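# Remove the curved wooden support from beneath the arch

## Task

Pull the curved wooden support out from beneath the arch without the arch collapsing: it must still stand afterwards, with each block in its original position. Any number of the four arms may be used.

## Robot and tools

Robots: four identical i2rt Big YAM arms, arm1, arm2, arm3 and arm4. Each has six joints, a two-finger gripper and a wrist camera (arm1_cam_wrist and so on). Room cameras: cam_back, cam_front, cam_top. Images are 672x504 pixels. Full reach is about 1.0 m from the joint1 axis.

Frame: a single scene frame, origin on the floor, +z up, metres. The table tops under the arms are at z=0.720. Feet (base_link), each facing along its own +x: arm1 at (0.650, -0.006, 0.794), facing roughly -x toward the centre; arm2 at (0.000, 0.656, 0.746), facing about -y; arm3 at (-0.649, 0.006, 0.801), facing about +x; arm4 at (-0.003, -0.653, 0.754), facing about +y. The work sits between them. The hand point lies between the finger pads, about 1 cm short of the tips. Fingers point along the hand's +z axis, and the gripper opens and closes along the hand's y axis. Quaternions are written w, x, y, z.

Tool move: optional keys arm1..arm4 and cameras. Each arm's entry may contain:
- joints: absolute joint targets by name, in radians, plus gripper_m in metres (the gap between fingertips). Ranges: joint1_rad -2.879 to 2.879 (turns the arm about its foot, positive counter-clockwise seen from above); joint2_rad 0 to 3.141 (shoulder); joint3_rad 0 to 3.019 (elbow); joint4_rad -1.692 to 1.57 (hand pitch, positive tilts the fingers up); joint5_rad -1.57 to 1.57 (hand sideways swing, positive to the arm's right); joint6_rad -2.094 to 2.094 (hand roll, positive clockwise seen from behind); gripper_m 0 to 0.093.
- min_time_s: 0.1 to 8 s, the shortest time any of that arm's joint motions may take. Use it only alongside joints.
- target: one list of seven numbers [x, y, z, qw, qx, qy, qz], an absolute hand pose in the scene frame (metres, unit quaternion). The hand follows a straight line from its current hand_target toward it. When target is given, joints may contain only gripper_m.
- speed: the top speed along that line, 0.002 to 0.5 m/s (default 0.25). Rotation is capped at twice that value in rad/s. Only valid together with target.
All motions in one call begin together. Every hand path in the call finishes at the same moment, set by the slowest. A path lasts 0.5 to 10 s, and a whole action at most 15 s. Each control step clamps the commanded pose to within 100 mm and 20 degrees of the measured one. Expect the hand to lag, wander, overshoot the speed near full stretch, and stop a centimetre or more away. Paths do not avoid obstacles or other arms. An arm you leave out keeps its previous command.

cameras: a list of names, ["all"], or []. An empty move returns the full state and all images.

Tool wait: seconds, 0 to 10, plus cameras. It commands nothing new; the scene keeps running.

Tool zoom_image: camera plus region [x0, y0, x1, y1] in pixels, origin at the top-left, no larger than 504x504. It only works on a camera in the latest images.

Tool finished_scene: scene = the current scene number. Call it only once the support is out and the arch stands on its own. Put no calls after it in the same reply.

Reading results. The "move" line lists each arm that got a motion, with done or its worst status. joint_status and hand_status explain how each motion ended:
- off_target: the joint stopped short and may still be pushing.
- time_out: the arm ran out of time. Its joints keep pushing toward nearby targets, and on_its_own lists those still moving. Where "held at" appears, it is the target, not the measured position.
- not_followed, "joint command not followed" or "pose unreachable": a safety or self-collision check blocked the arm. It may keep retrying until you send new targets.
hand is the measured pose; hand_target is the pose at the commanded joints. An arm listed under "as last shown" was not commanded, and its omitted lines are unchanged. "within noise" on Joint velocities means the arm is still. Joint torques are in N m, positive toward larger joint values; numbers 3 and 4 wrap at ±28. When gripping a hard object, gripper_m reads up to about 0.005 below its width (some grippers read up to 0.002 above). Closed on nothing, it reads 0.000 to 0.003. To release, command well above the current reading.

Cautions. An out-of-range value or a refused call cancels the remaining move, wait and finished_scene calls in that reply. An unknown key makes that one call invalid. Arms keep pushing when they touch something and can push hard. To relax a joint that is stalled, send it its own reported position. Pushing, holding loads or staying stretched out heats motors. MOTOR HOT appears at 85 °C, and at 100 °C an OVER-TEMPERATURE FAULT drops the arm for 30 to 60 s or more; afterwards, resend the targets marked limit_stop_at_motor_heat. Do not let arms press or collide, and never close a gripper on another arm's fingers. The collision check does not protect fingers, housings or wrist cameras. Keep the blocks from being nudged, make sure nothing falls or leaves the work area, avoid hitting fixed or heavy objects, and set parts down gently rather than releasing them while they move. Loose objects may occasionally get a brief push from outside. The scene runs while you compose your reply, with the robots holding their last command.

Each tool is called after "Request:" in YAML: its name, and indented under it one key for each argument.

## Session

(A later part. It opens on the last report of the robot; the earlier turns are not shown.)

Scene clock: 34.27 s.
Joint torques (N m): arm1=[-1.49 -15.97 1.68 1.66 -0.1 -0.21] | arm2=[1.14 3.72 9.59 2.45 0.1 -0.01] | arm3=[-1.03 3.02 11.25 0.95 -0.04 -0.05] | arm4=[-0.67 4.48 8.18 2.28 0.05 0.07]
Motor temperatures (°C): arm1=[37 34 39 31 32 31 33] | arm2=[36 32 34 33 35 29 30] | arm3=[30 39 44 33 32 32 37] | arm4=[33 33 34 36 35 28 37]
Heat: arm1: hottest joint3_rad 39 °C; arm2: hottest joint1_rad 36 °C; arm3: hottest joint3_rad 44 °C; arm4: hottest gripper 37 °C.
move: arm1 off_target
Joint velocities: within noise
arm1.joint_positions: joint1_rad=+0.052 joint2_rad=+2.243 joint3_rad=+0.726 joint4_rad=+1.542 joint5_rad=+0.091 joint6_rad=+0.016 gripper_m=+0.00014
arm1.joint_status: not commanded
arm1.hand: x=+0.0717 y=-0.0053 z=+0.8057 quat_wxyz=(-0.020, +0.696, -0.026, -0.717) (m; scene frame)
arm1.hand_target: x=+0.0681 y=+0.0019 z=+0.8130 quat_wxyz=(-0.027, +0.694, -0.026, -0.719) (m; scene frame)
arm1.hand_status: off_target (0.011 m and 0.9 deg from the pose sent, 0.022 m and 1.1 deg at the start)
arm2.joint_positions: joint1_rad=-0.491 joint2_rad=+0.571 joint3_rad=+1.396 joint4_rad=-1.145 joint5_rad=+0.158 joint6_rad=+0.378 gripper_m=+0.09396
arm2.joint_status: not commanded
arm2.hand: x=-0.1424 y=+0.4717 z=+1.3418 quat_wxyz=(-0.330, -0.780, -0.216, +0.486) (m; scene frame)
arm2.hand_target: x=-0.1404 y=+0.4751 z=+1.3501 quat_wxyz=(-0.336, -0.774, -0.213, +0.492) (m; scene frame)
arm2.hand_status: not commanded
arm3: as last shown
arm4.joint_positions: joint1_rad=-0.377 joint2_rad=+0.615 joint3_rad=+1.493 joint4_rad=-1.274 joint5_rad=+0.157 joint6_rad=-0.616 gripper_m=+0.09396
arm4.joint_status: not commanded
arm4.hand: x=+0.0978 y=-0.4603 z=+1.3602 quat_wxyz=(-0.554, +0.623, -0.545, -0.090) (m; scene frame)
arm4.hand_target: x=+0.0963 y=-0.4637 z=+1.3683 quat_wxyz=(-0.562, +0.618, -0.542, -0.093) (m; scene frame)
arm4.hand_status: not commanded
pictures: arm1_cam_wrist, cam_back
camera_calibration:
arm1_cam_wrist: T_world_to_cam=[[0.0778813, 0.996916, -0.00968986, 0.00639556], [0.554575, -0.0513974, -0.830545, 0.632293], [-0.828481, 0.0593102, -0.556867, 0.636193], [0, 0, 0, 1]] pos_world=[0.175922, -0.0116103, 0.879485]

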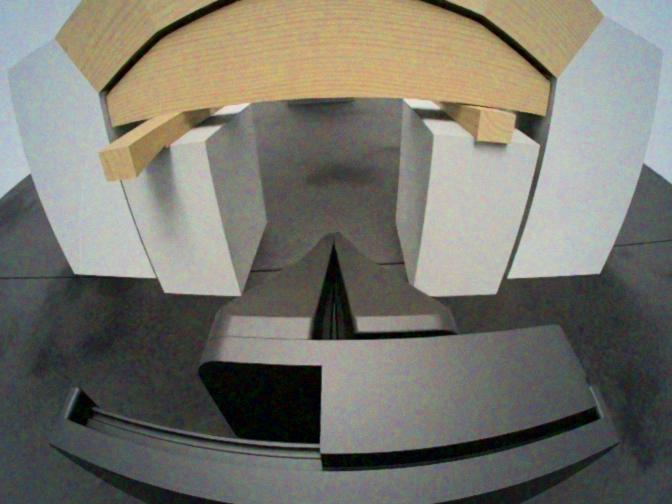

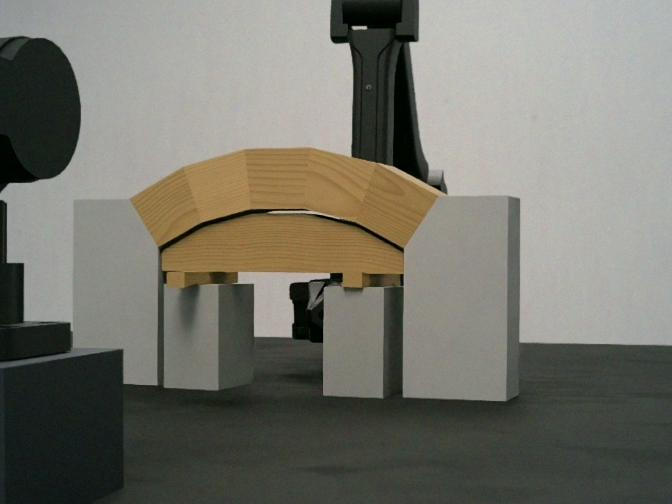

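Request:
zoom_image:
  camera: "arm1_cam_wrist"
  region: [90, 50, 230, 190]

Request:
zoom_image:
  camera: "arm1_cam_wrist"
  region: [440, 40, 580, 180]

Request:
zoom_image:
  camera: "cam_back"
  region: [140, 190, 280, 290]

Request:
zoom_image:
  camera: "cam_back"
  region: [280, 190, 420, 290]

Scaled by 3.600 from the camera's 672x504 image, which has a finer 960x720 frame.

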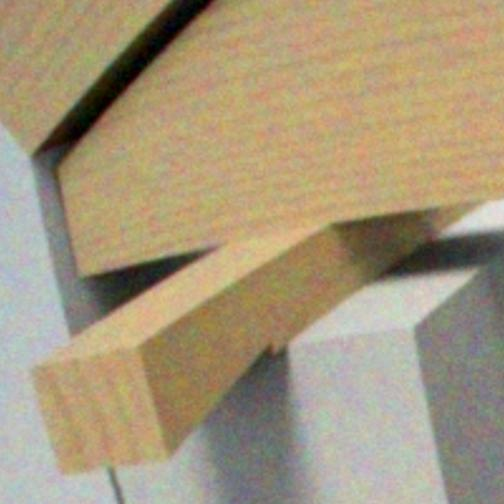

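Scaled by 3.600 from the camera's 672x504 image, which has a finer 960x720 frame.

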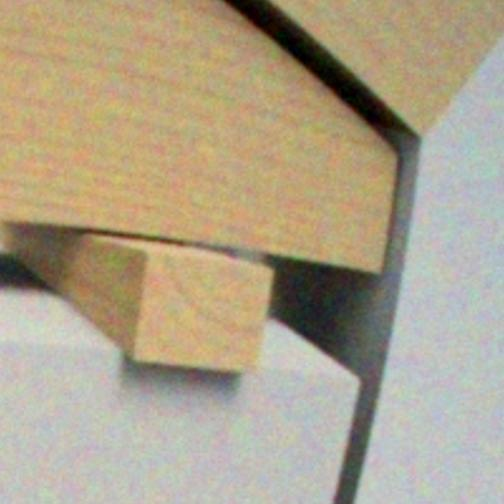

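Scaled by 3.600 from the camera's 672x504 image, which has a finer 960x720 frame.

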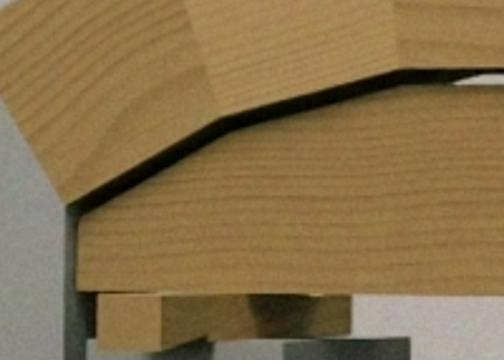

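Scaled by 3.600 from the camera's 672x504 image, which has a finer 960x720 frame.

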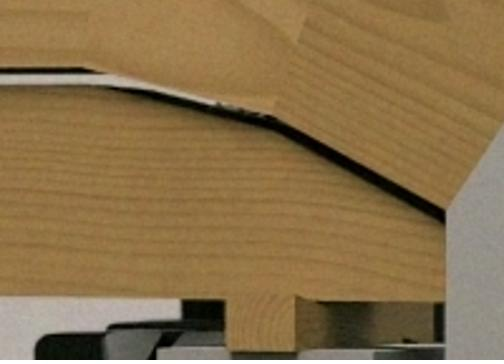

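Request:
move:
  arm1: {"target": [0.075, -0.003, 0.875, 0.0270, -0.6942, 0.0261, 0.7188], "speed": 0.1, "joints": {"gripper_m": 0.02}}
  cameras: ["arm1_cam_wrist","cam_back","cam_front"]

Request:
zoom_image:
  camera: "cam_front"
  region: [210, 140, 450, 320]

Scene clock: 39.17 s.
Joint torques (N m): arm1=[-0.67 -14.51 1.89 1.63 0.11 -0.22] | arm2=[1.14 3.9 9.5 2.51 0.1 -0.02] | arm3=[-1.03 2.78 11.22 0.95 -0.06 -0.02] | arm4=[-0.73 4.01 8.2 2.3 0.06 0.08]
Motor temperatures (°C): arm1=[37 34 39 30 32 31 33] | arm2=[36 32 34 33 35 29 30] | arm3=[30 39 45 32 31 32 36] | arm4=[33 33 34 36 35 28 37]
Heat: arm1: hottest joint3_rad 39 °C; arm2: hottest joint1_rad 36 °C; arm3: hottest joint3_rad 45 °C; arm4: hottest gripper 37 °C.
move: arm1 done
Joint velocities: within noise
arm1.joint_positions: joint1_rad=+0.052 joint2_rad=+2.026 joint3_rad=+0.671 joint4_rad=+1.398 joint5_rad=+0.096 joint6_rad=+0.016 gripper_m=+0.01988
arm1.joint_status: all done
arm1.hand: x=+0.0722 y=-0.0050 z=+0.8750 quat_wxyz=(-0.021, +0.689, -0.028, -0.724) (m; scene frame)
arm1.hand_target: x=+0.0750 y=-0.0031 z=+0.8750 quat_wxyz=(-0.027, +0.694, -0.026, -0.719) (m; scene frame)
arm1.hand_status: done (0.003 m and 1.1 deg from the pose sent, 0.069 m and 0.9 deg at the start)
arm2, arm3, arm4: as last shown
pictures: arm1_cam_wrist, cam_back, cam_front
camera_calibration:
arm1_cam_wrist: T_world_to_cam=[[0.0824439, 0.996525, -0.011882, 0.00837806], [0.538635, -0.0545869, -0.840769, 0.69961], [-0.838496, 0.0629163, -0.541264, 0.662201], [0, 0, 0, 1]] pos_world=[0.177728, -0.0118226, 0.946736]

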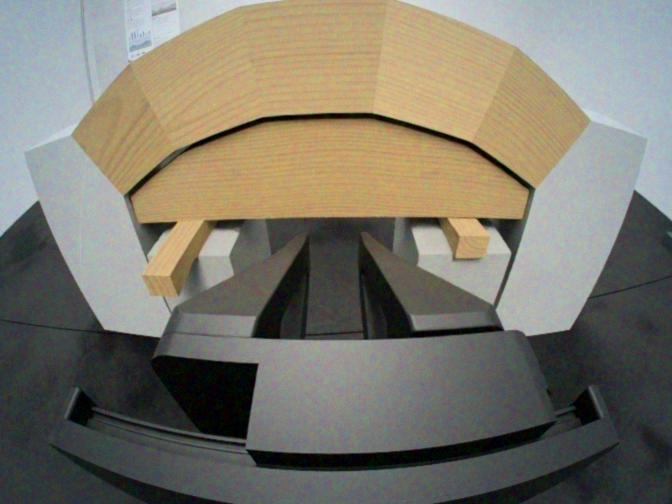

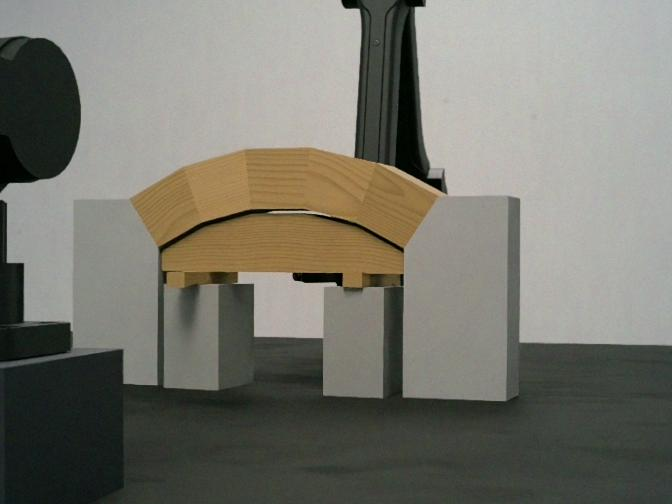

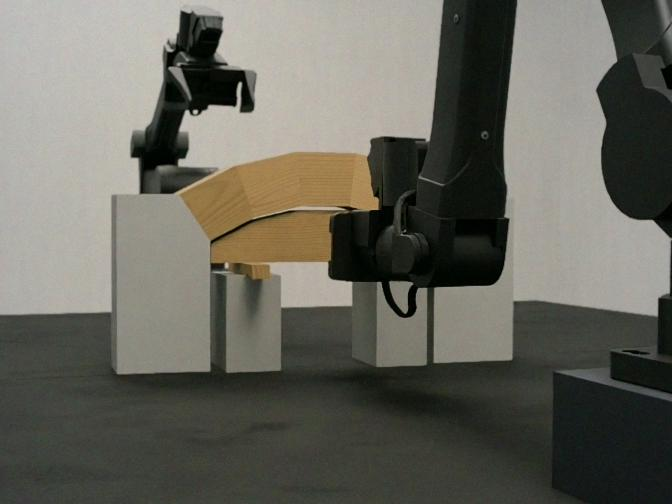

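Scaled by 2.100 from the camera's 672x504 image, which has a finer 960x720 frame.

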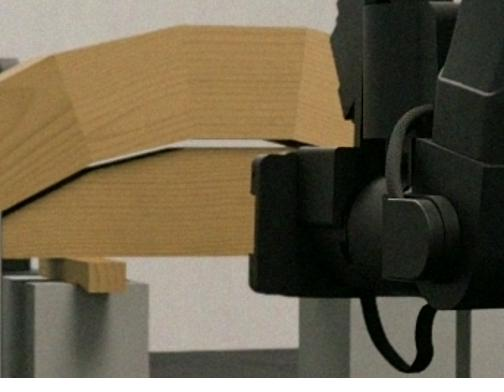

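Request:
move:
  arm1: {"target": [0.028, 0.001, 0.870, 0.0270, -0.6942, 0.0261, 0.7188], "speed": 0.1}
  cameras: ["arm1_cam_wrist","cam_back","cam_front"]

Scene clock: 42.03 s.
Joint torques (N m): arm1=[-1.55 -12.34 5.27 1.66 -0.13 -0.21] | arm2=[1.44 3.6 9.55 2.39 0.1 -0.02] | arm3=[-0.91 2.78 11.28 0.98 -0.04 -0.04] | arm4=[-0.91 5.19 8.25 2.3 0.05 0.06]
Motor temperatures (°C): arm1=[37 34 39 30 31 31 33] | arm2=[36 32 35 33 35 29 30] | arm3=[30 39 45 32 31 32 36] | arm4=[33 33 34 36 35 28 37]
Heat: arm1: hottest joint3_rad 39 °C; arm2: hottest joint1_rad 36 °C; arm3: hottest joint3_rad 45 °C; arm4: hottest gripper 37 °C.
move: arm1 off_target
Joint velocities: within noise
arm1.joint_positions: joint1_rad=+0.052 joint2_rad=+2.038 joint3_rad=+0.767 joint4_rad=+1.319 joint5_rad=+0.091 joint6_rad=+0.016 gripper_m=+0.01988
arm1.joint_status: not commanded
arm1.hand: x=+0.0378 y=-0.0069 z=+0.8812 quat_wxyz=(-0.019, +0.688, -0.026, -0.725) (m; scene frame)
arm1.hand_target: x=+0.0288 y=+0.0009 z=+0.8701 quat_wxyz=(-0.027, +0.694, -0.026, -0.719) (m; scene frame)
arm1.hand_status: off_target (0.017 m and 1.3 deg from the pose sent, 0.045 m and 1.1 deg at the start)
arm2, arm3, arm4: as last shown
pictures: arm1_cam_wrist, cam_back, cam_front
camera_calibration:
arm1_cam_wrist: T_world_to_cam=[[0.0774447, 0.996924, -0.0120189, 0.013403], [0.536077, -0.0518026, -0.842578, 0.725039], [-0.840609, 0.0588101, -0.53844, 0.634358], [0, 0, 0, 1]] pos_world=[0.143533, -0.0131096, 0.952627]

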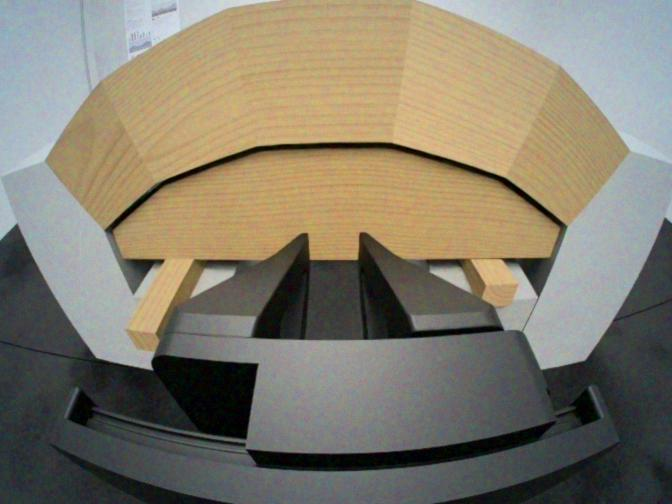

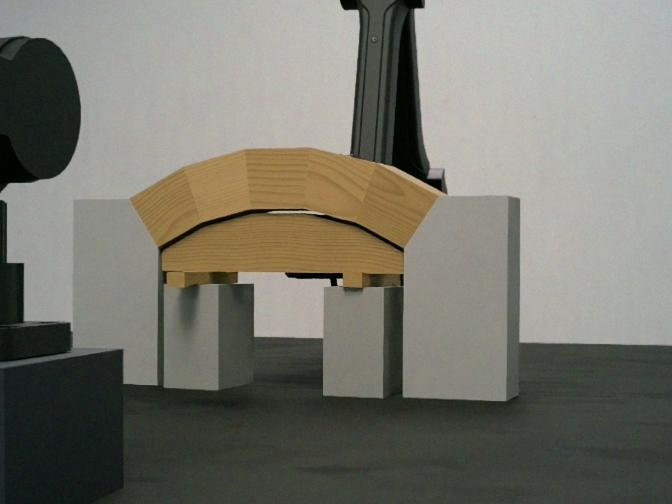

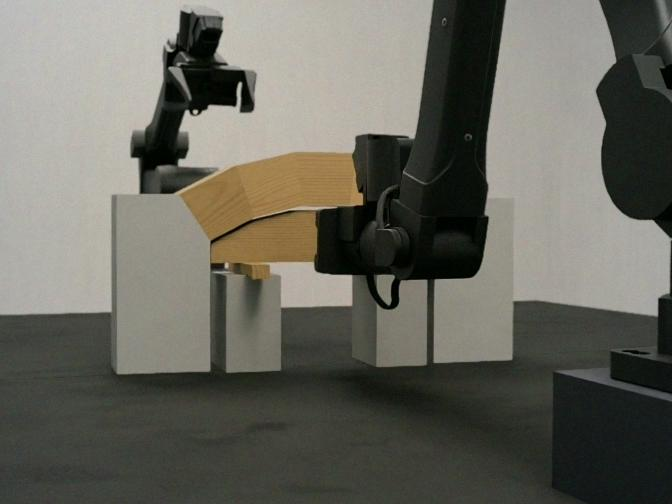

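Request:
move:
  arm1: {"target": [0.0, 0.002, 0.858, 0.0270, -0.6942, 0.0261, 0.7188], "speed": 0.06}
  cameras: ["arm1_cam_wrist","cam_back","cam_front","arm3_cam_wrist"]

Request:
zoom_image:
  camera: "cam_back"
  region: [140, 190, 420, 300]

Scene clock: 43.33 s.
Joint torques (N m): arm1=[-1.61 -13.27 5.81 1.63 -0.13 -0.2] | arm2=[1.08 3.6 9.5 2.48 0.1 0] | arm3=[-0.91 2.9 11.22 0.92 -0.05 -0.04] | arm4=[-1.03 4.48 8.23 2.29 0.05 0.07]
Motor temperatures (°C): arm1=[37 35 39 30 31 31 33] | arm2=[36 32 35 33 35 29 30] | arm3=[30 39 46 32 31 32 36] | arm4=[33 33 35 36 35 28 37]
Heat: arm1: hottest joint3_rad 39 °C; arm2: hottest joint1_rad 36 °C; arm3: hottest joint3_rad 46 °C; arm4: hottest gripper 37 °C.
move: arm1 off_target
Joint velocities: within noise
arm1.joint_positions: joint1_rad=+0.051 joint2_rad=+2.096 joint3_rad=+0.850 joint4_rad=+1.292 joint5_rad=+0.089 joint6_rad=+0.016 gripper_m=+0.01988
arm1.joint_status: not commanded
arm1.hand: x=+0.0110 y=-0.0075 z=+0.8701 quat_wxyz=(-0.019, +0.689, -0.025, -0.724) (m; scene frame)
arm1.hand_target: x=+0.0010 y=+0.0020 z=+0.8583 quat_wxyz=(-0.027, +0.694, -0.026, -0.719) (m; scene frame)
arm1.hand_status: off_target (0.019 m and 1.3 deg from the pose sent, 0.045 m and 1.3 deg at the start)
arm2, arm4: as last shown
arm3.joint_positions: joint1_rad=-0.134 joint2_rad=+0.059 joint3_rad=+0.414 joint4_rad=-0.792 joint5_rad=-0.095 joint6_rad=-0.028 gripper_m=+0.09396
arm3.joint_status: not commanded
arm3.hand: x=-0.4170 y=+0.0017 z=+1.0482 quat_wxyz=(-0.535, -0.001, -0.845, -0.004) (m; scene frame)
arm3.hand_target: x=-0.4199 y=+0.0001 z=+1.0500 quat_wxyz=(-0.537, +0.000, -0.843, +0.000) (m; scene frame)
arm3.hand_status: not commanded
pictures: arm1_cam_wrist, arm3_cam_wrist, cam_back, cam_front
camera_calibration:
arm1_cam_wrist: T_world_to_cam=[[0.0755507, 0.997073, -0.0117283, 0.0156895], [0.537136, -0.0506041, -0.841977, 0.729445], [-0.840106, 0.0573122, -0.539387, 0.606745], [0, 0, 0, 1]] pos_world=[0.116733, -0.0135046, 0.94163]
arm3_cam_wrist: T_world_to_cam=[[0.0134356, -0.999731, -0.0188866, 0.0279136], [-0.890089, -0.00335173, -0.455774, 0.108537], [0.455588, 0.0229344, -0.889895, 1.25047], [0, 0, 0, 1]] pos_world=[-0.473465, -0.000408785, 1.16278]

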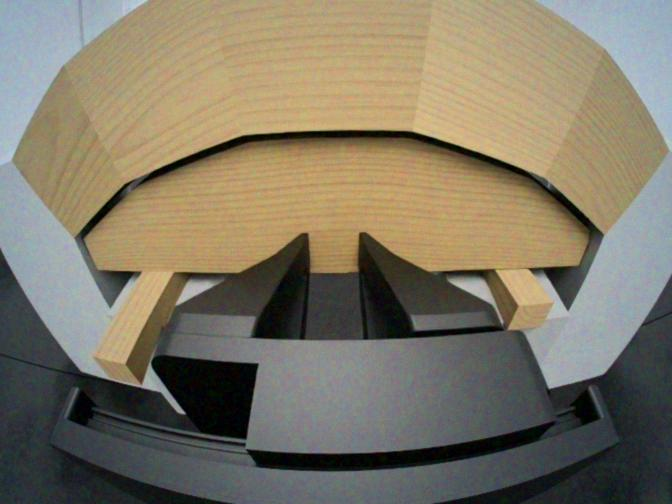

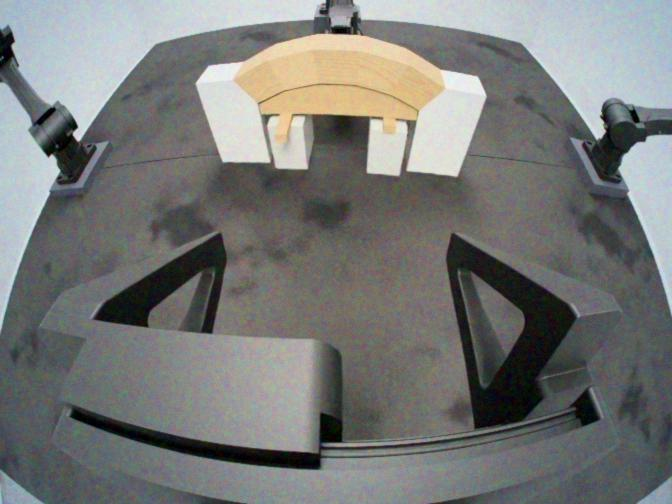

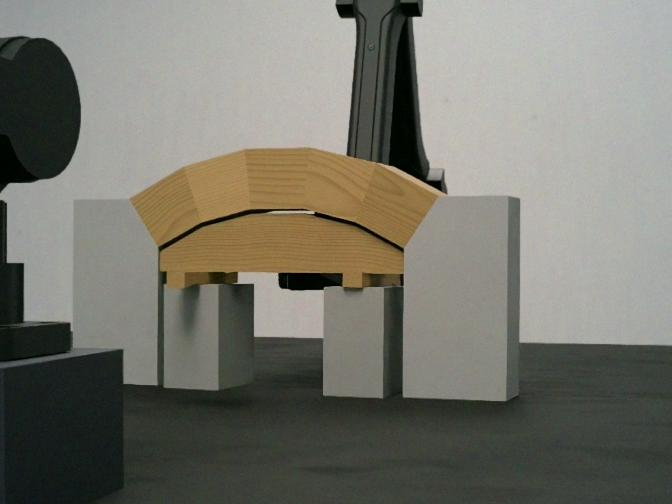

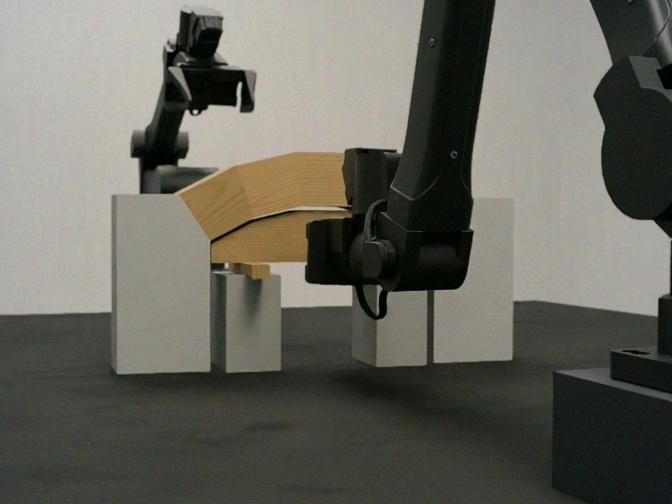

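Scaled by 1.800 from the camera's 672x504 image, which has a finer 960x720 frame.

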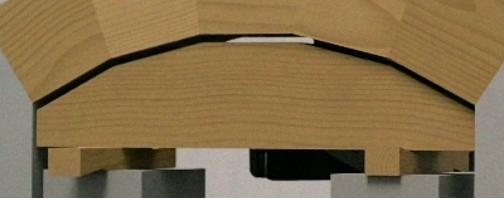

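Request:
move:
  arm1: {"target": [-0.028, 0.004, 0.858, 0.0270, -0.6942, 0.0261, 0.7188], "speed": 0.05}
  cameras: ["arm1_cam_wrist","cam_back","cam_front","arm3_cam_wrist","cam_top"]

Request:
zoom_image:
  camera: "cam_back"
  region: [140, 190, 420, 300]

Request:
zoom_image:
  camera: "arm3_cam_wrist"
  region: [230, 30, 460, 180]

Scene clock: 48.03 s.
Joint torques (N m): arm1=[-1.55 -13.92 6.67 1.51 -0.13 -0.21] | arm2=[1.2 3.96 9.47 2.5 0.11 -0.01] | arm3=[-0.79 2.84 11.26 0.99 -0.04 -0.03] | arm4=[-0.5 4.54 8.25 2.37 0.06 0.08]
Motor temperatures (°C): arm1=[37 35 39 30 31 31 33] | arm2=[36 32 35 33 35 29 30] | arm3=[30 39 46 32 31 32 36] | arm4=[33 33 35 36 35 28 37]
Heat: arm1: hottest joint3_rad 39 °C; arm2: hottest joint1_rad 36 °C; arm3: hottest joint3_rad 46 °C; arm4: hottest gripper 37 °C.
move: arm1 off_target
Joint velocities: within noise
arm1.joint_positions: joint1_rad=+0.045 joint2_rad=+2.122 joint3_rad=+0.925 joint4_rad=+1.239 joint5_rad=+0.084 joint6_rad=+0.016 gripper_m=+0.01989
arm1.joint_status: not commanded
arm1.hand: x=-0.0143 y=-0.0046 z=+0.8689 quat_wxyz=(-0.019, +0.690, -0.026, -0.723) (m; scene frame)
arm1.hand_target: x=-0.0267 y=+0.0042 z=+0.8583 quat_wxyz=(-0.027, +0.694, -0.026, -0.719) (m; scene frame)
arm1.hand_status: off_target (0.020 m and 1.1 deg from the pose sent, 0.042 m and 1.3 deg at the start)
arm2, arm3, arm4: as last shown
pictures: arm1_cam_wrist, arm3_cam_wrist, cam_back, cam_front, cam_top
camera_calibration:
arm1_cam_wrist: T_world_to_cam=[[0.0775936, 0.996922, -0.0111906, 0.0142353], [0.540523, -0.0514969, -0.839752, 0.740342], [-0.837744, 0.0591106, -0.542855, 0.587777], [0, 0, 0, 1]] pos_world=[0.0911302, -0.01081, 0.94094]
arm3_cam_wrist: T_world_to_cam=[[0.0134356, -0.999731, -0.0188866, 0.0279136], [-0.890089, -0.00335173, -0.455774, 0.108537], [0.455588, 0.0229344, -0.889895, 1.25047], [0, 0, 0, 1]] pos_world=[-0.473465, -0.000408785, 1.16278]

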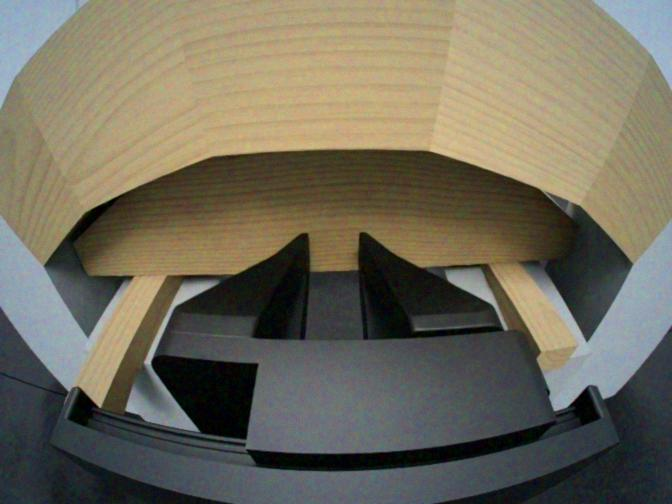

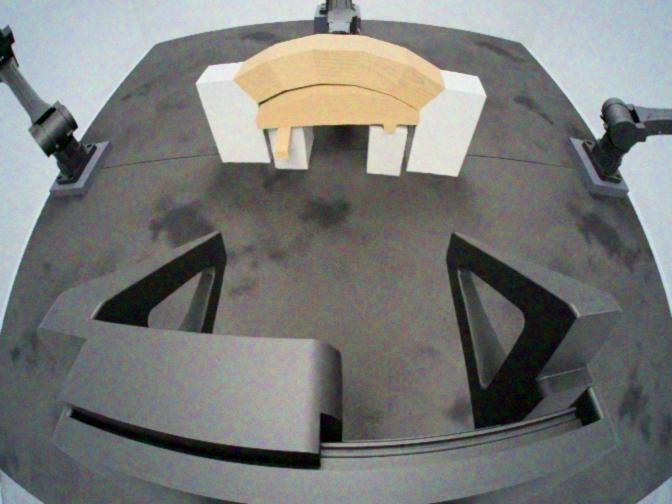

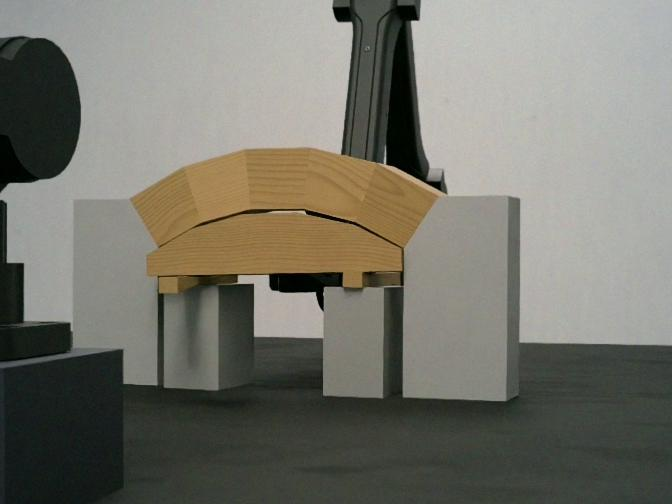

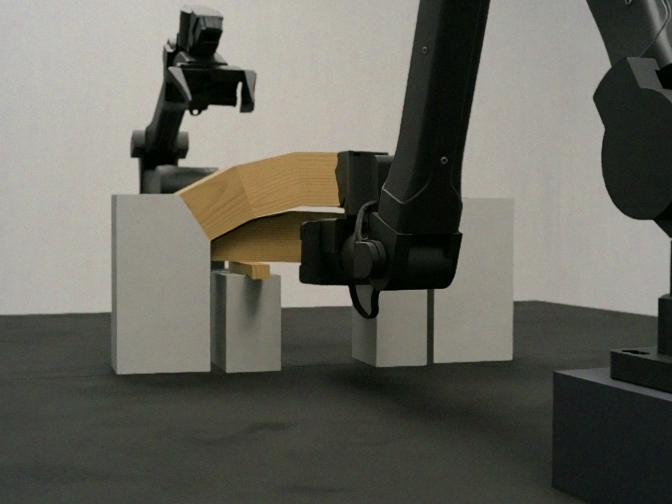

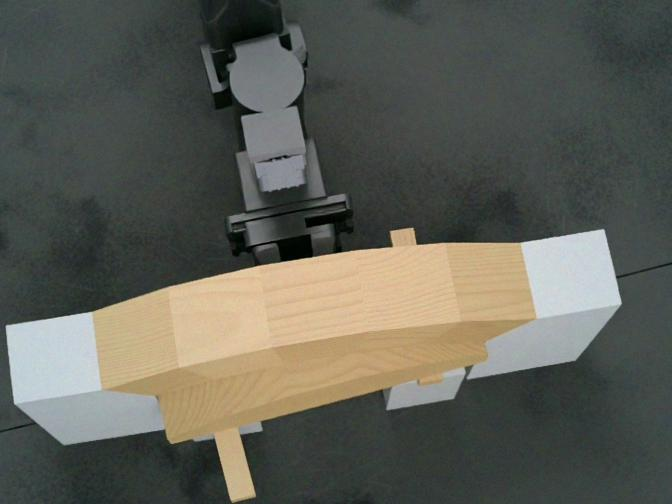

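Scaled by 1.800 from the camera's 672x504 image, which has a finer 960x720 frame.

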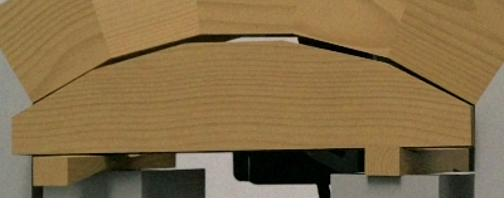

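Scaled by 2.191 from the camera's 672x504 image, which has a finer 960x720 frame.

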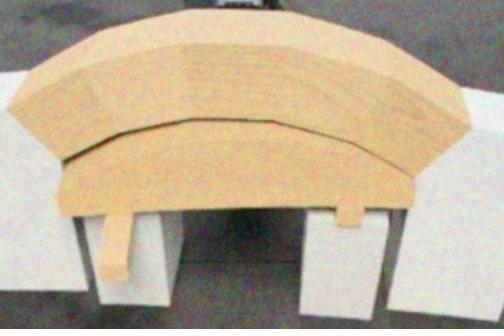

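Request:
move:
  arm1: {"target": [0.012, 0.004, 0.862, 0.0270, -0.6942, 0.0261, 0.7188], "speed": 0.1, "joints":{"gripper_m":0.0}}

Request:
move:
  arm1: {"target": [0.012, -0.038, 0.862, 0.0270, -0.6942, 0.0261, 0.7188], "speed": 0.1}
  cameras: ["arm1_cam_wrist","cam_back","cam_top"]

Scene clock: 50.33 s.
Joint torques (N m): arm1=[-1.49 -17.08 2.44 3.55 -0.03 -0.21] | arm2=[1.03 3.78 9.54 2.41 0.1 -0.02] | arm3=[-0.91 2.78 11.25 0.98 -0.05 -0.03] | arm4=[-0.85 4.31 8.09 2.19 0.05 0.09]
Motor temperatures (°C): arm1=[37 35 39 30 31 31 33] | arm2=[36 32 35 33 35 29 30] | arm3=[30 39 46 32 31 32 36] | arm4=[33 33 35 36 35 28 37]
Heat: arm1: hottest joint3_rad 39 °C; arm2: hottest joint1_rad 36 °C; arm3: hottest joint3_rad 46 °C; arm4: hottest gripper 37 °C.
move: arm1 off_target
Joint velocities: within noise
arm1.joint_positions: joint1_rad=+0.045 joint2_rad=+2.122 joint3_rad=+0.860 joint4_rad=+1.264 joint5_rad=+0.083 joint6_rad=+0.016 gripper_m=+0.00014
arm1.joint_status: all done
arm1.hand: x=+0.0088 y=-0.0042 z=+0.8508 quat_wxyz=(-0.020, +0.704, -0.025, -0.709) (m; scene frame)
arm1.hand_target: x=+0.0119 y=+0.0040 z=+0.8620 quat_wxyz=(-0.027, +0.694, -0.026, -0.719) (m; scene frame)
arm1.hand_status: off_target (0.014 m and 1.8 deg from the pose sent, 0.029 m and 1.1 deg at the start)
arm2, arm3, arm4: as last shown
pictures: none

Scene clock: 51.47 s.
Joint torques (N m): arm1=[0.32 -17.03 2.91 3.34 0.13 -0.24] | arm2=[1.38 3.9 9.55 2.51 0.09 -0.03] | arm3=[-1.03 2.84 11.25 0.94 -0.05 -0.04] | arm4=[-1.26 4.37 8.35 2.3 0.06 0.09]
Motor temperatures (°C): arm1=[37 35 39 30 31 31 33] | arm2=[36 32 35 33 35 29 30] | arm3=[30 39 46 32 31 32 36] | arm4=[33 33 35 36 35 28 37]
Heat: arm1: hottest joint3_rad 39 °C; arm2: hottest joint1_rad 36 °C; arm3: hottest joint3_rad 46 °C; arm4: hottest gripper 37 °C.
move: arm1 off_target
Joint velocities: within noise
arm1.joint_positions: joint1_rad=+0.114 joint2_rad=+2.122 joint3_rad=+0.860 joint4_rad=+1.264 joint5_rad=+0.169 joint6_rad=+0.014 gripper_m=+0.00014
arm1.joint_status: not commanded
arm1.hand: x=+0.0107 y=-0.0340 z=+0.8506 quat_wxyz=(-0.026, +0.704, -0.030, -0.709) (m; scene frame)
arm1.hand_target: x=+0.0119 y=-0.0380 z=+0.8620 quat_wxyz=(-0.027, +0.694, -0.026, -0.719) (m; scene frame)
arm1.hand_status: off_target (0.012 m and 1.6 deg from the pose sent, 0.036 m and 1.8 deg at the start)
arm2, arm3, arm4: as last shown
pictures: arm1_cam_wrist, cam_back, cam_top
camera_calibration:
arm1_cam_wrist: T_world_to_cam=[[0.0930822, 0.995639, -0.00615153, 0.0370399], [0.572293, -0.0585574, -0.817956, 0.690764], [-0.814749, 0.0726167, -0.575248, 0.628251], [0, 0, 0, 1]] pos_world=[0.1131, -0.0420506, 0.926642]

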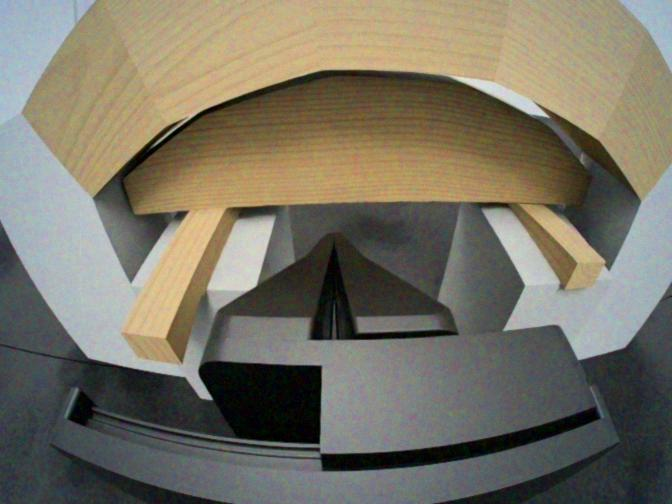

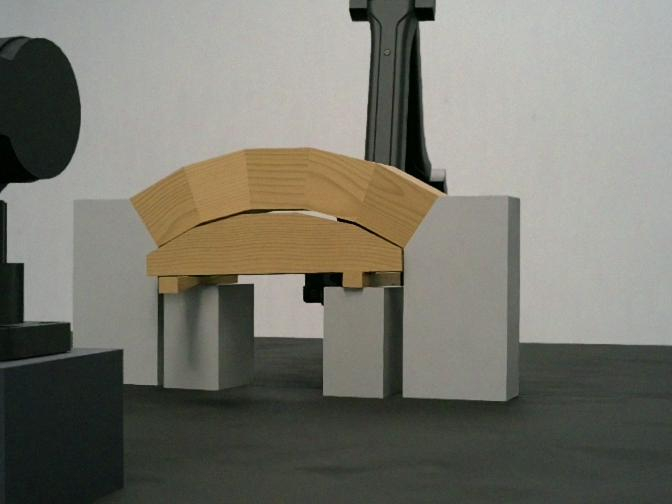

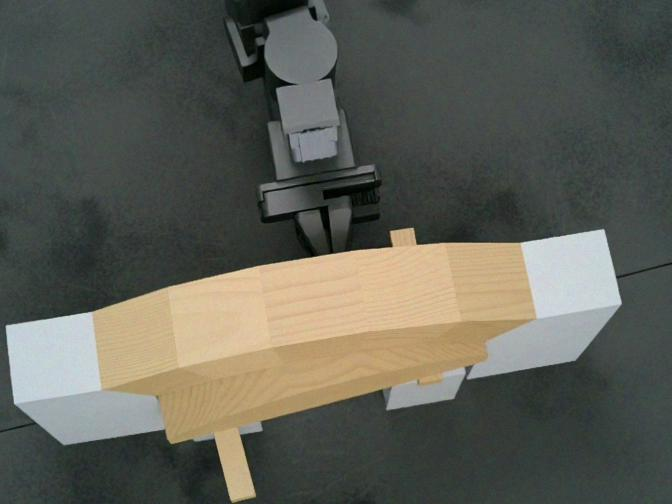

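Request:
move:
  arm1: {"target": [0.014, -0.040, 0.880, 0.0270, -0.6942, 0.0261, 0.7188], "speed": 0.1}

Request:
move:
  arm1: {"target": [-0.022, -0.036, 0.872, 0.0270, -0.6942, 0.0261, 0.7188], "speed": 0.05}
  cameras: ["arm1_cam_wrist","cam_back","cam_top"]

Scene clock: 52.80 s.
Joint torques (N m): arm1=[0.44 -16.79 2.61 1.62 0.11 -0.22] | arm2=[1.2 3.66 9.51 2.45 0.1 -0.03] | arm3=[-1.03 2.73 11.21 0.92 -0.05 -0.03] | arm4=[-1.2 4.89 8.34 2.25 0.05 0.1]
Motor temperatures (°C): arm1=[37 35 39 30 31 31 33] | arm2=[36 32 35 33 35 29 30] | arm3=[30 39 47 32 31 32 36] | arm4=[33 33 35 36 35 28 37]
Heat: arm1: hottest joint3_rad 39 °C; arm2: hottest joint1_rad 36 °C; arm3: hottest joint3_rad 47 °C; arm4: hottest gripper 37 °C.
move: arm1 done
Joint velocities: within noise
arm1.joint_positions: joint1_rad=+0.114 joint2_rad=+2.070 joint3_rad=+0.854 joint4_rad=+1.262 joint5_rad=+0.172 joint6_rad=+0.014 gripper_m=+0.00014
arm1.joint_status: not commanded
arm1.hand: x=+0.0099 y=-0.0338 z=+0.8801 quat_wxyz=(-0.025, +0.688, -0.033, -0.724) (m; scene frame)
arm1.hand_target: x=+0.0140 y=-0.0400 z=+0.8798 quat_wxyz=(-0.027, +0.694, -0.026, -0.719) (m; scene frame)
arm1.hand_status: done (0.007 m and 1.2 deg from the pose sent, 0.030 m and 1.7 deg at the start)
arm2, arm3, arm4: as last shown
pictures: none

Scene clock: 54.23 s.
Joint torques (N m): arm1=[-0.73 -13.74 6.34 1.68 -0.13 -0.22] | arm2=[1.08 3.78 9.57 2.43 0.09 -0.02] | arm3=[-0.97 2.78 11.22 0.92 -0.05 -0.04] | arm4=[-0.85 4.84 8.06 2.21 0.07 0.1]
Motor temperatures (°C): arm1=[37 35 39 30 31 31 33] | arm2=[36 32 35 33 35 29 30] | arm3=[30 39 47 32 31 32 36] | arm4=[33 33 35 36 35 28 37]
Heat: arm1: hottest joint3_rad 39 °C; arm2: hottest joint1_rad 36 °C; arm3: hottest joint3_rad 47 °C; arm4: hottest gripper 37 °C.
move: arm1 off_target
Joint velocities: within noise
arm1.joint_positions: joint1_rad=+0.114 joint2_rad=+2.083 joint3_rad=+0.913 joint4_rad=+1.214 joint5_rad=+0.164 joint6_rad=+0.014 gripper_m=+0.00014
arm1.joint_status: not commanded
arm1.hand: x=-0.0105 y=-0.0371 z=+0.8829 quat_wxyz=(-0.022, +0.689, -0.030, -0.724) (m; scene frame)
arm1.hand_target: x=-0.0211 y=-0.0360 z=+0.8721 quat_wxyz=(-0.027, +0.694, -0.026, -0.719) (m; scene frame)
arm1.hand_status: off_target (0.016 m and 1.0 deg from the pose sent, 0.033 m and 1.2 deg at the start)
arm2.joint_positions: joint1_rad=-0.491 joint2_rad=+0.571 joint3_rad=+1.396 joint4_rad=-1.145 joint5_rad=+0.158 joint6_rad=+0.378 gripper_m=+0.09396
arm2.joint_status: not commanded
arm2.hand: x=-0.1424 y=+0.4717 z=+1.3418 quat_wxyz=(-0.330, -0.780, -0.216, +0.486) (m; scene frame)
arm2.hand_target: x=-0.1404 y=+0.4751 z=+1.3501 quat_wxyz=(-0.336, -0.774, -0.213, +0.492) (m; scene frame)
arm2.hand_status: not commanded
arm3: as last shown
arm4.joint_positions: joint1_rad=-0.377 joint2_rad=+0.615 joint3_rad=+1.493 joint4_rad=-1.274 joint5_rad=+0.157 joint6_rad=-0.616 gripper_m=+0.09396
arm4.joint_status: not commanded
arm4.hand: x=+0.0978 y=-0.4603 z=+1.3602 quat_wxyz=(-0.554, +0.623, -0.545, -0.090) (m; scene frame)
arm4.hand_target: x=+0.0963 y=-0.4637 z=+1.3683 quat_wxyz=(-0.562, +0.618, -0.542, -0.093) (m; scene frame)
arm4.hand_status: not commanded
pictures: arm1_cam_wrist, cam_back, cam_top
camera_calibration:
arm1_cam_wrist: T_world_to_cam=[[0.087414, 0.996088, -0.0129539, 0.0481233], [0.53828, -0.0581719, -0.840756, 0.748978], [-0.83822, 0.066521, -0.541259, 0.599353], [0, 0, 0, 1]] pos_world=[0.095024, -0.0442352, 0.954736]

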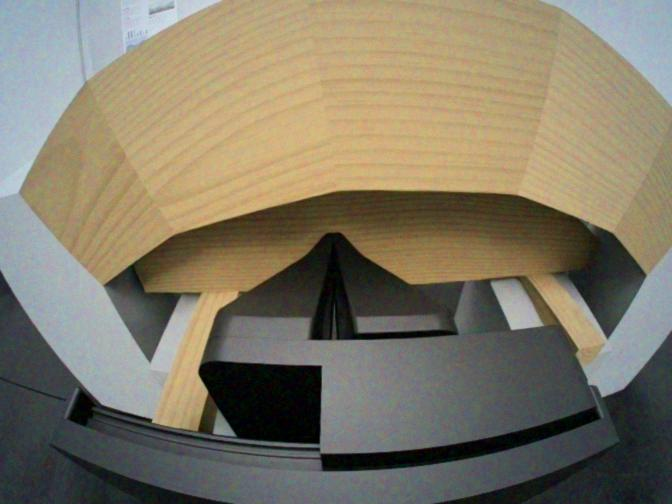

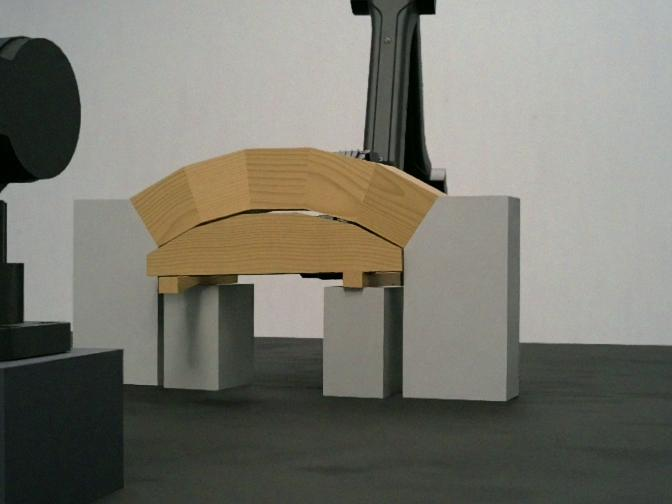

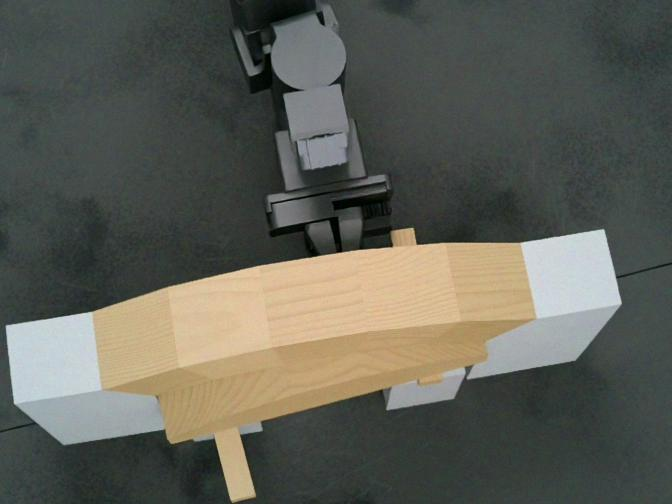

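Request:
move:
  arm1: {"target": [-0.036, -0.036, 0.862, 0.0270, -0.6942, 0.0261, 0.7188], "speed": 0.05}
  cameras: ["arm1_cam_wrist","cam_back","cam_top"]

Scene clock: 55.40 s.
Joint torques (N m): arm1=[-0.91 -14.45 6.64 1.59 -0.13 -0.21] | arm2=[1.32 3.9 9.51 2.44 0.1 -0.03] | arm3=[-0.91 2.78 11.22 0.94 -0.05 -0.04] | arm4=[-1.2 4.54 8.23 2.19 0.08 0.04]
Motor temperatures (°C): arm1=[37 35 39 30 31 31 33] | arm2=[36 32 35 33 35 29 30] | arm3=[30 39 47 32 31 32 36] | arm4=[33 33 35 36 35 28 37]
Heat: arm1: hottest joint3_rad 39 °C; arm2: hottest joint1_rad 36 °C; arm3: hottest joint3_rad 47 °C; arm4: hottest gripper 37 °C.
move: arm1 off_target
Joint velocities: within noise
arm1.joint_positions: joint1_rad=+0.114 joint2_rad=+2.123 joint3_rad=+0.958 joint4_rad=+1.209 joint5_rad=+0.162 joint6_rad=+0.014 gripper_m=+0.00014
arm1.joint_status: not commanded
arm1.hand: x=-0.0237 y=-0.0385 z=+0.8736 quat_wxyz=(-0.022, +0.689, -0.029, -0.723) (m; scene frame)
arm1.hand_target: x=-0.0350 y=-0.0360 z=+0.8622 quat_wxyz=(-0.027, +0.694, -0.026, -0.719) (m; scene frame)
arm1.hand_status: off_target (0.017 m and 1.0 deg from the pose sent, 0.033 m and 1.0 deg at the start)
arm2, arm3, arm4: as last shown
pictures: arm1_cam_wrist, cam_back, cam_top
camera_calibration:
arm1_cam_wrist: T_world_to_cam=[[0.0854807, 0.996257, -0.0128677, 0.0505308], [0.538701, -0.0570783, -0.840561, 0.74802], [-0.838149, 0.0649199, -0.541564, 0.583552], [0, 0, 0, 1]] pos_world=[0.0818252, -0.0455301, 0.945437]

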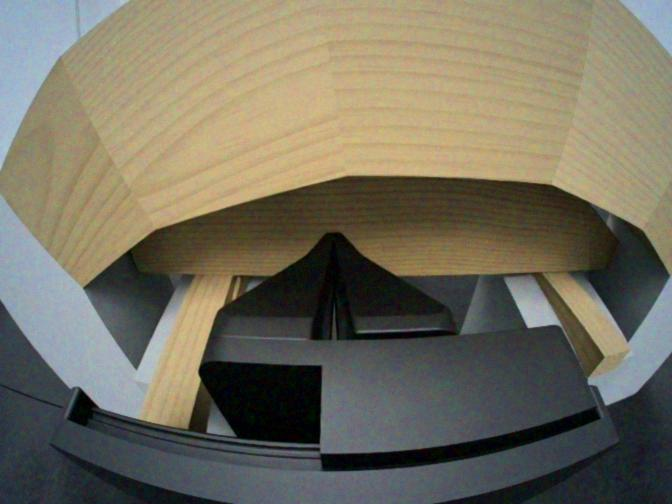

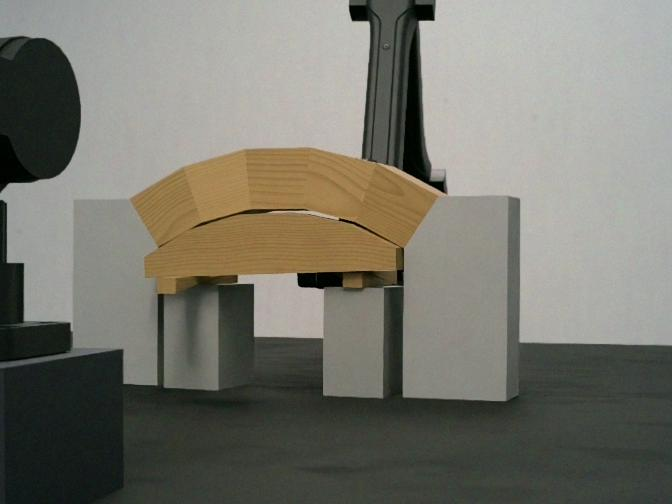

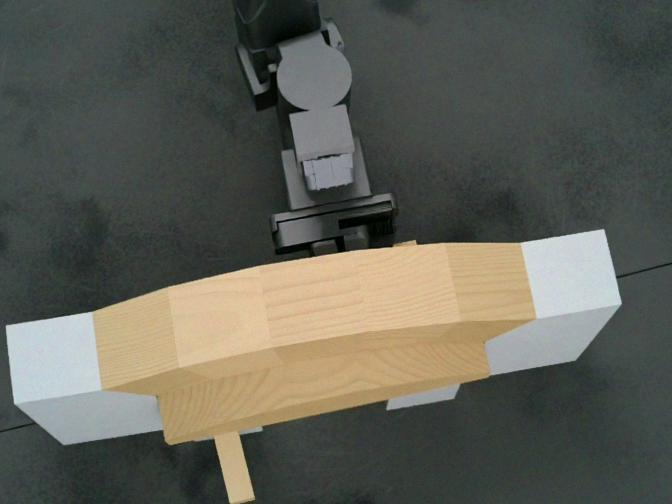

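Request:
move:
  arm3: {"target": [-0.22, 0.006, 0.872, 0.513, 0.513, 0.4869, 0.4869], "joints": {"gripper_m": 0.093}}
  arm1: {"target": [0.05, -0.036, 0.88, 0.0270, -0.6942, 0.0261, 0.7188], "speed": 0.1}
  cameras: ["arm3_cam_wrist","cam_back","cam_front","cam_top"]

Scene clock: 60.77 s.
Joint torques (N m): arm1=[0.38 -15.97 2.25 3.58 0.11 -0.21] | arm2=[1.32 3.72 9.48 2.48 0.09 -0.03] | arm3=[0.67 -7.47 2.41 2.25 0.29 0.07] | arm4=[-0.73 4.42 8.36 2.32 0.03 0.05]
Motor temperatures (°C): arm1=[37 36 39 30 31 31 33] | arm2=[36 32 35 33 35 29 30] | arm3=[30 39 46 32 31 32 36] | arm4=[33 33 35 36 34 28 36]
Heat: arm1: hottest joint3_rad 39 °C; arm2: hottest joint1_rad 36 °C; arm3: hottest joint3_rad 46 °C; arm4: hottest joint4_rad 36 °C.
move: arm1 off_target; arm3 off_target
Joint velocities: within noise
arm1.joint_positions: joint1_rad=+0.114 joint2_rad=+2.038 joint3_rad=+0.746 joint4_rad=+1.290 joint5_rad=+0.172 joint6_rad=+0.014 gripper_m=+0.00014
arm1.joint_status: not commanded
arm1.hand: x=+0.0466 y=-0.0304 z=+0.8664 quat_wxyz=(-0.027, +0.706, -0.031, -0.707) (m; scene frame)
arm1.hand_target: x=+0.0499 y=-0.0360 z=+0.8797 quat_wxyz=(-0.027, +0.694, -0.026, -0.719) (m; scene frame)
arm1.hand_status: off_target (0.015 m and 1.9 deg from the pose sent, 0.074 m and 1.0 deg at the start)
arm2, arm4: as last shown
arm3.joint_positions: joint1_rad=-0.013 joint2_rad=+1.856 joint3_rad=+0.242 joint4_rad=+1.535 joint5_rad=+0.086 joint6_rad=+1.572 gripper_m=+0.09309
arm3.joint_status: all done
arm3.hand: x=-0.2246 y=+0.0018 z=+0.8714 quat_wxyz=(-0.495, -0.533, -0.508, -0.460) (m; scene frame)
arm3.hand_target: x=-0.2199 y=+0.0060 z=+0.8725 quat_wxyz=(-0.495, -0.530, -0.503, -0.469) (m; scene frame)
arm3.hand_status: off_target (0.006 m and 5.0 deg from the pose sent, 0.264 m and 93.0 deg at the start; a joint's target at an end of its range on 33 of 128 steps)
pictures: arm3_cam_wrist, cam_back, cam_front, cam_top
camera_calibration:
arm3_cam_wrist: T_world_to_cam=[[-0.0720878, -0.00330879, -0.997393, 0.853771], [-0.559118, 0.828232, 0.0376634, -0.158002], [0.825948, 0.560376, -0.0615554, 0.365857], [0, 0, 0, 1]] pos_world=[-0.328974, -0.0713306, 0.880017]

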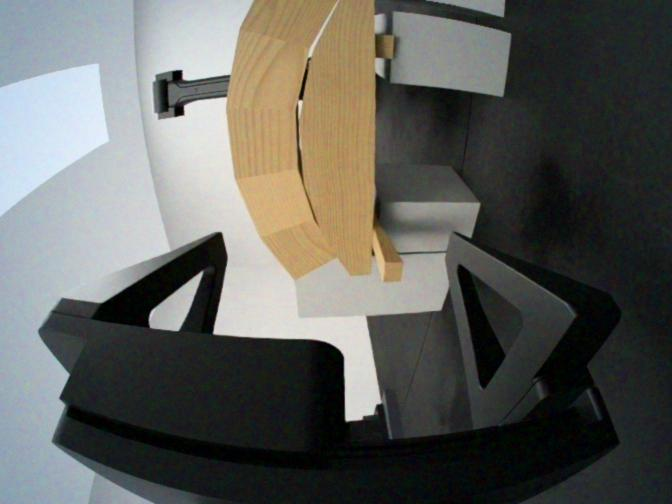

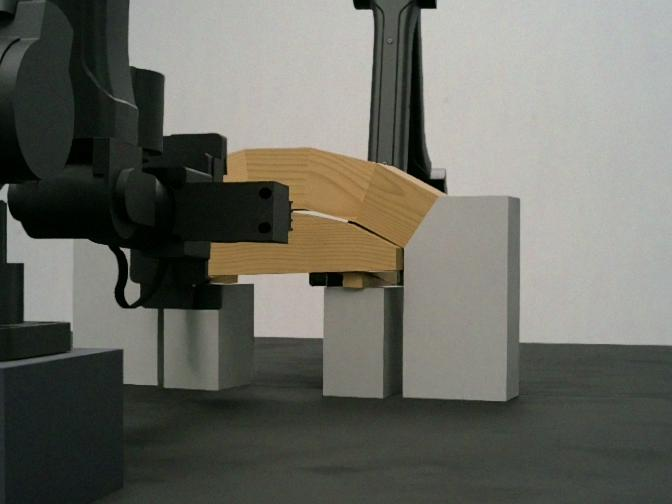

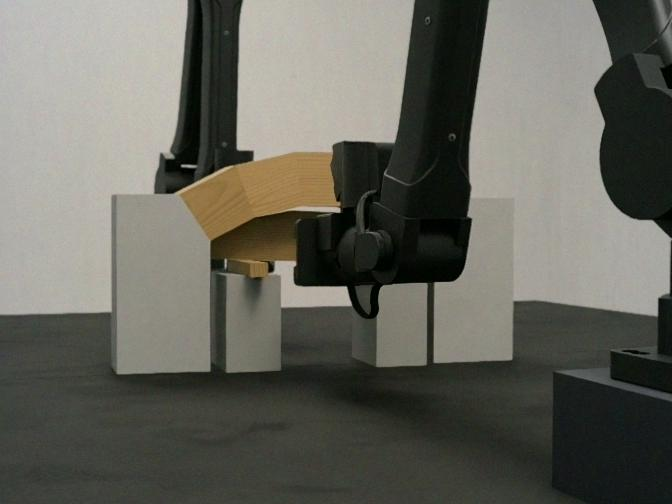

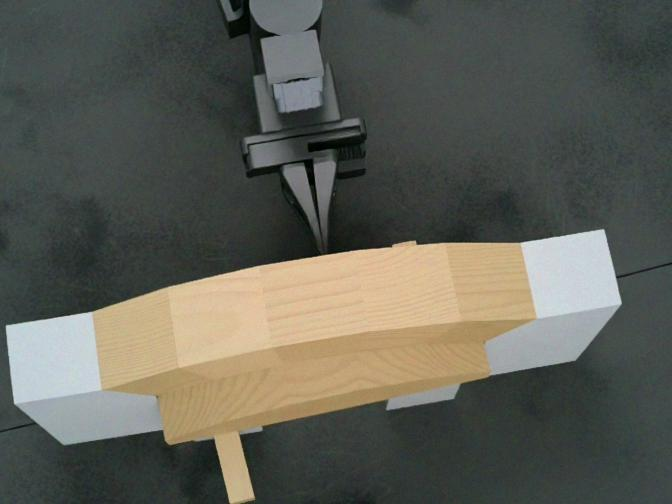

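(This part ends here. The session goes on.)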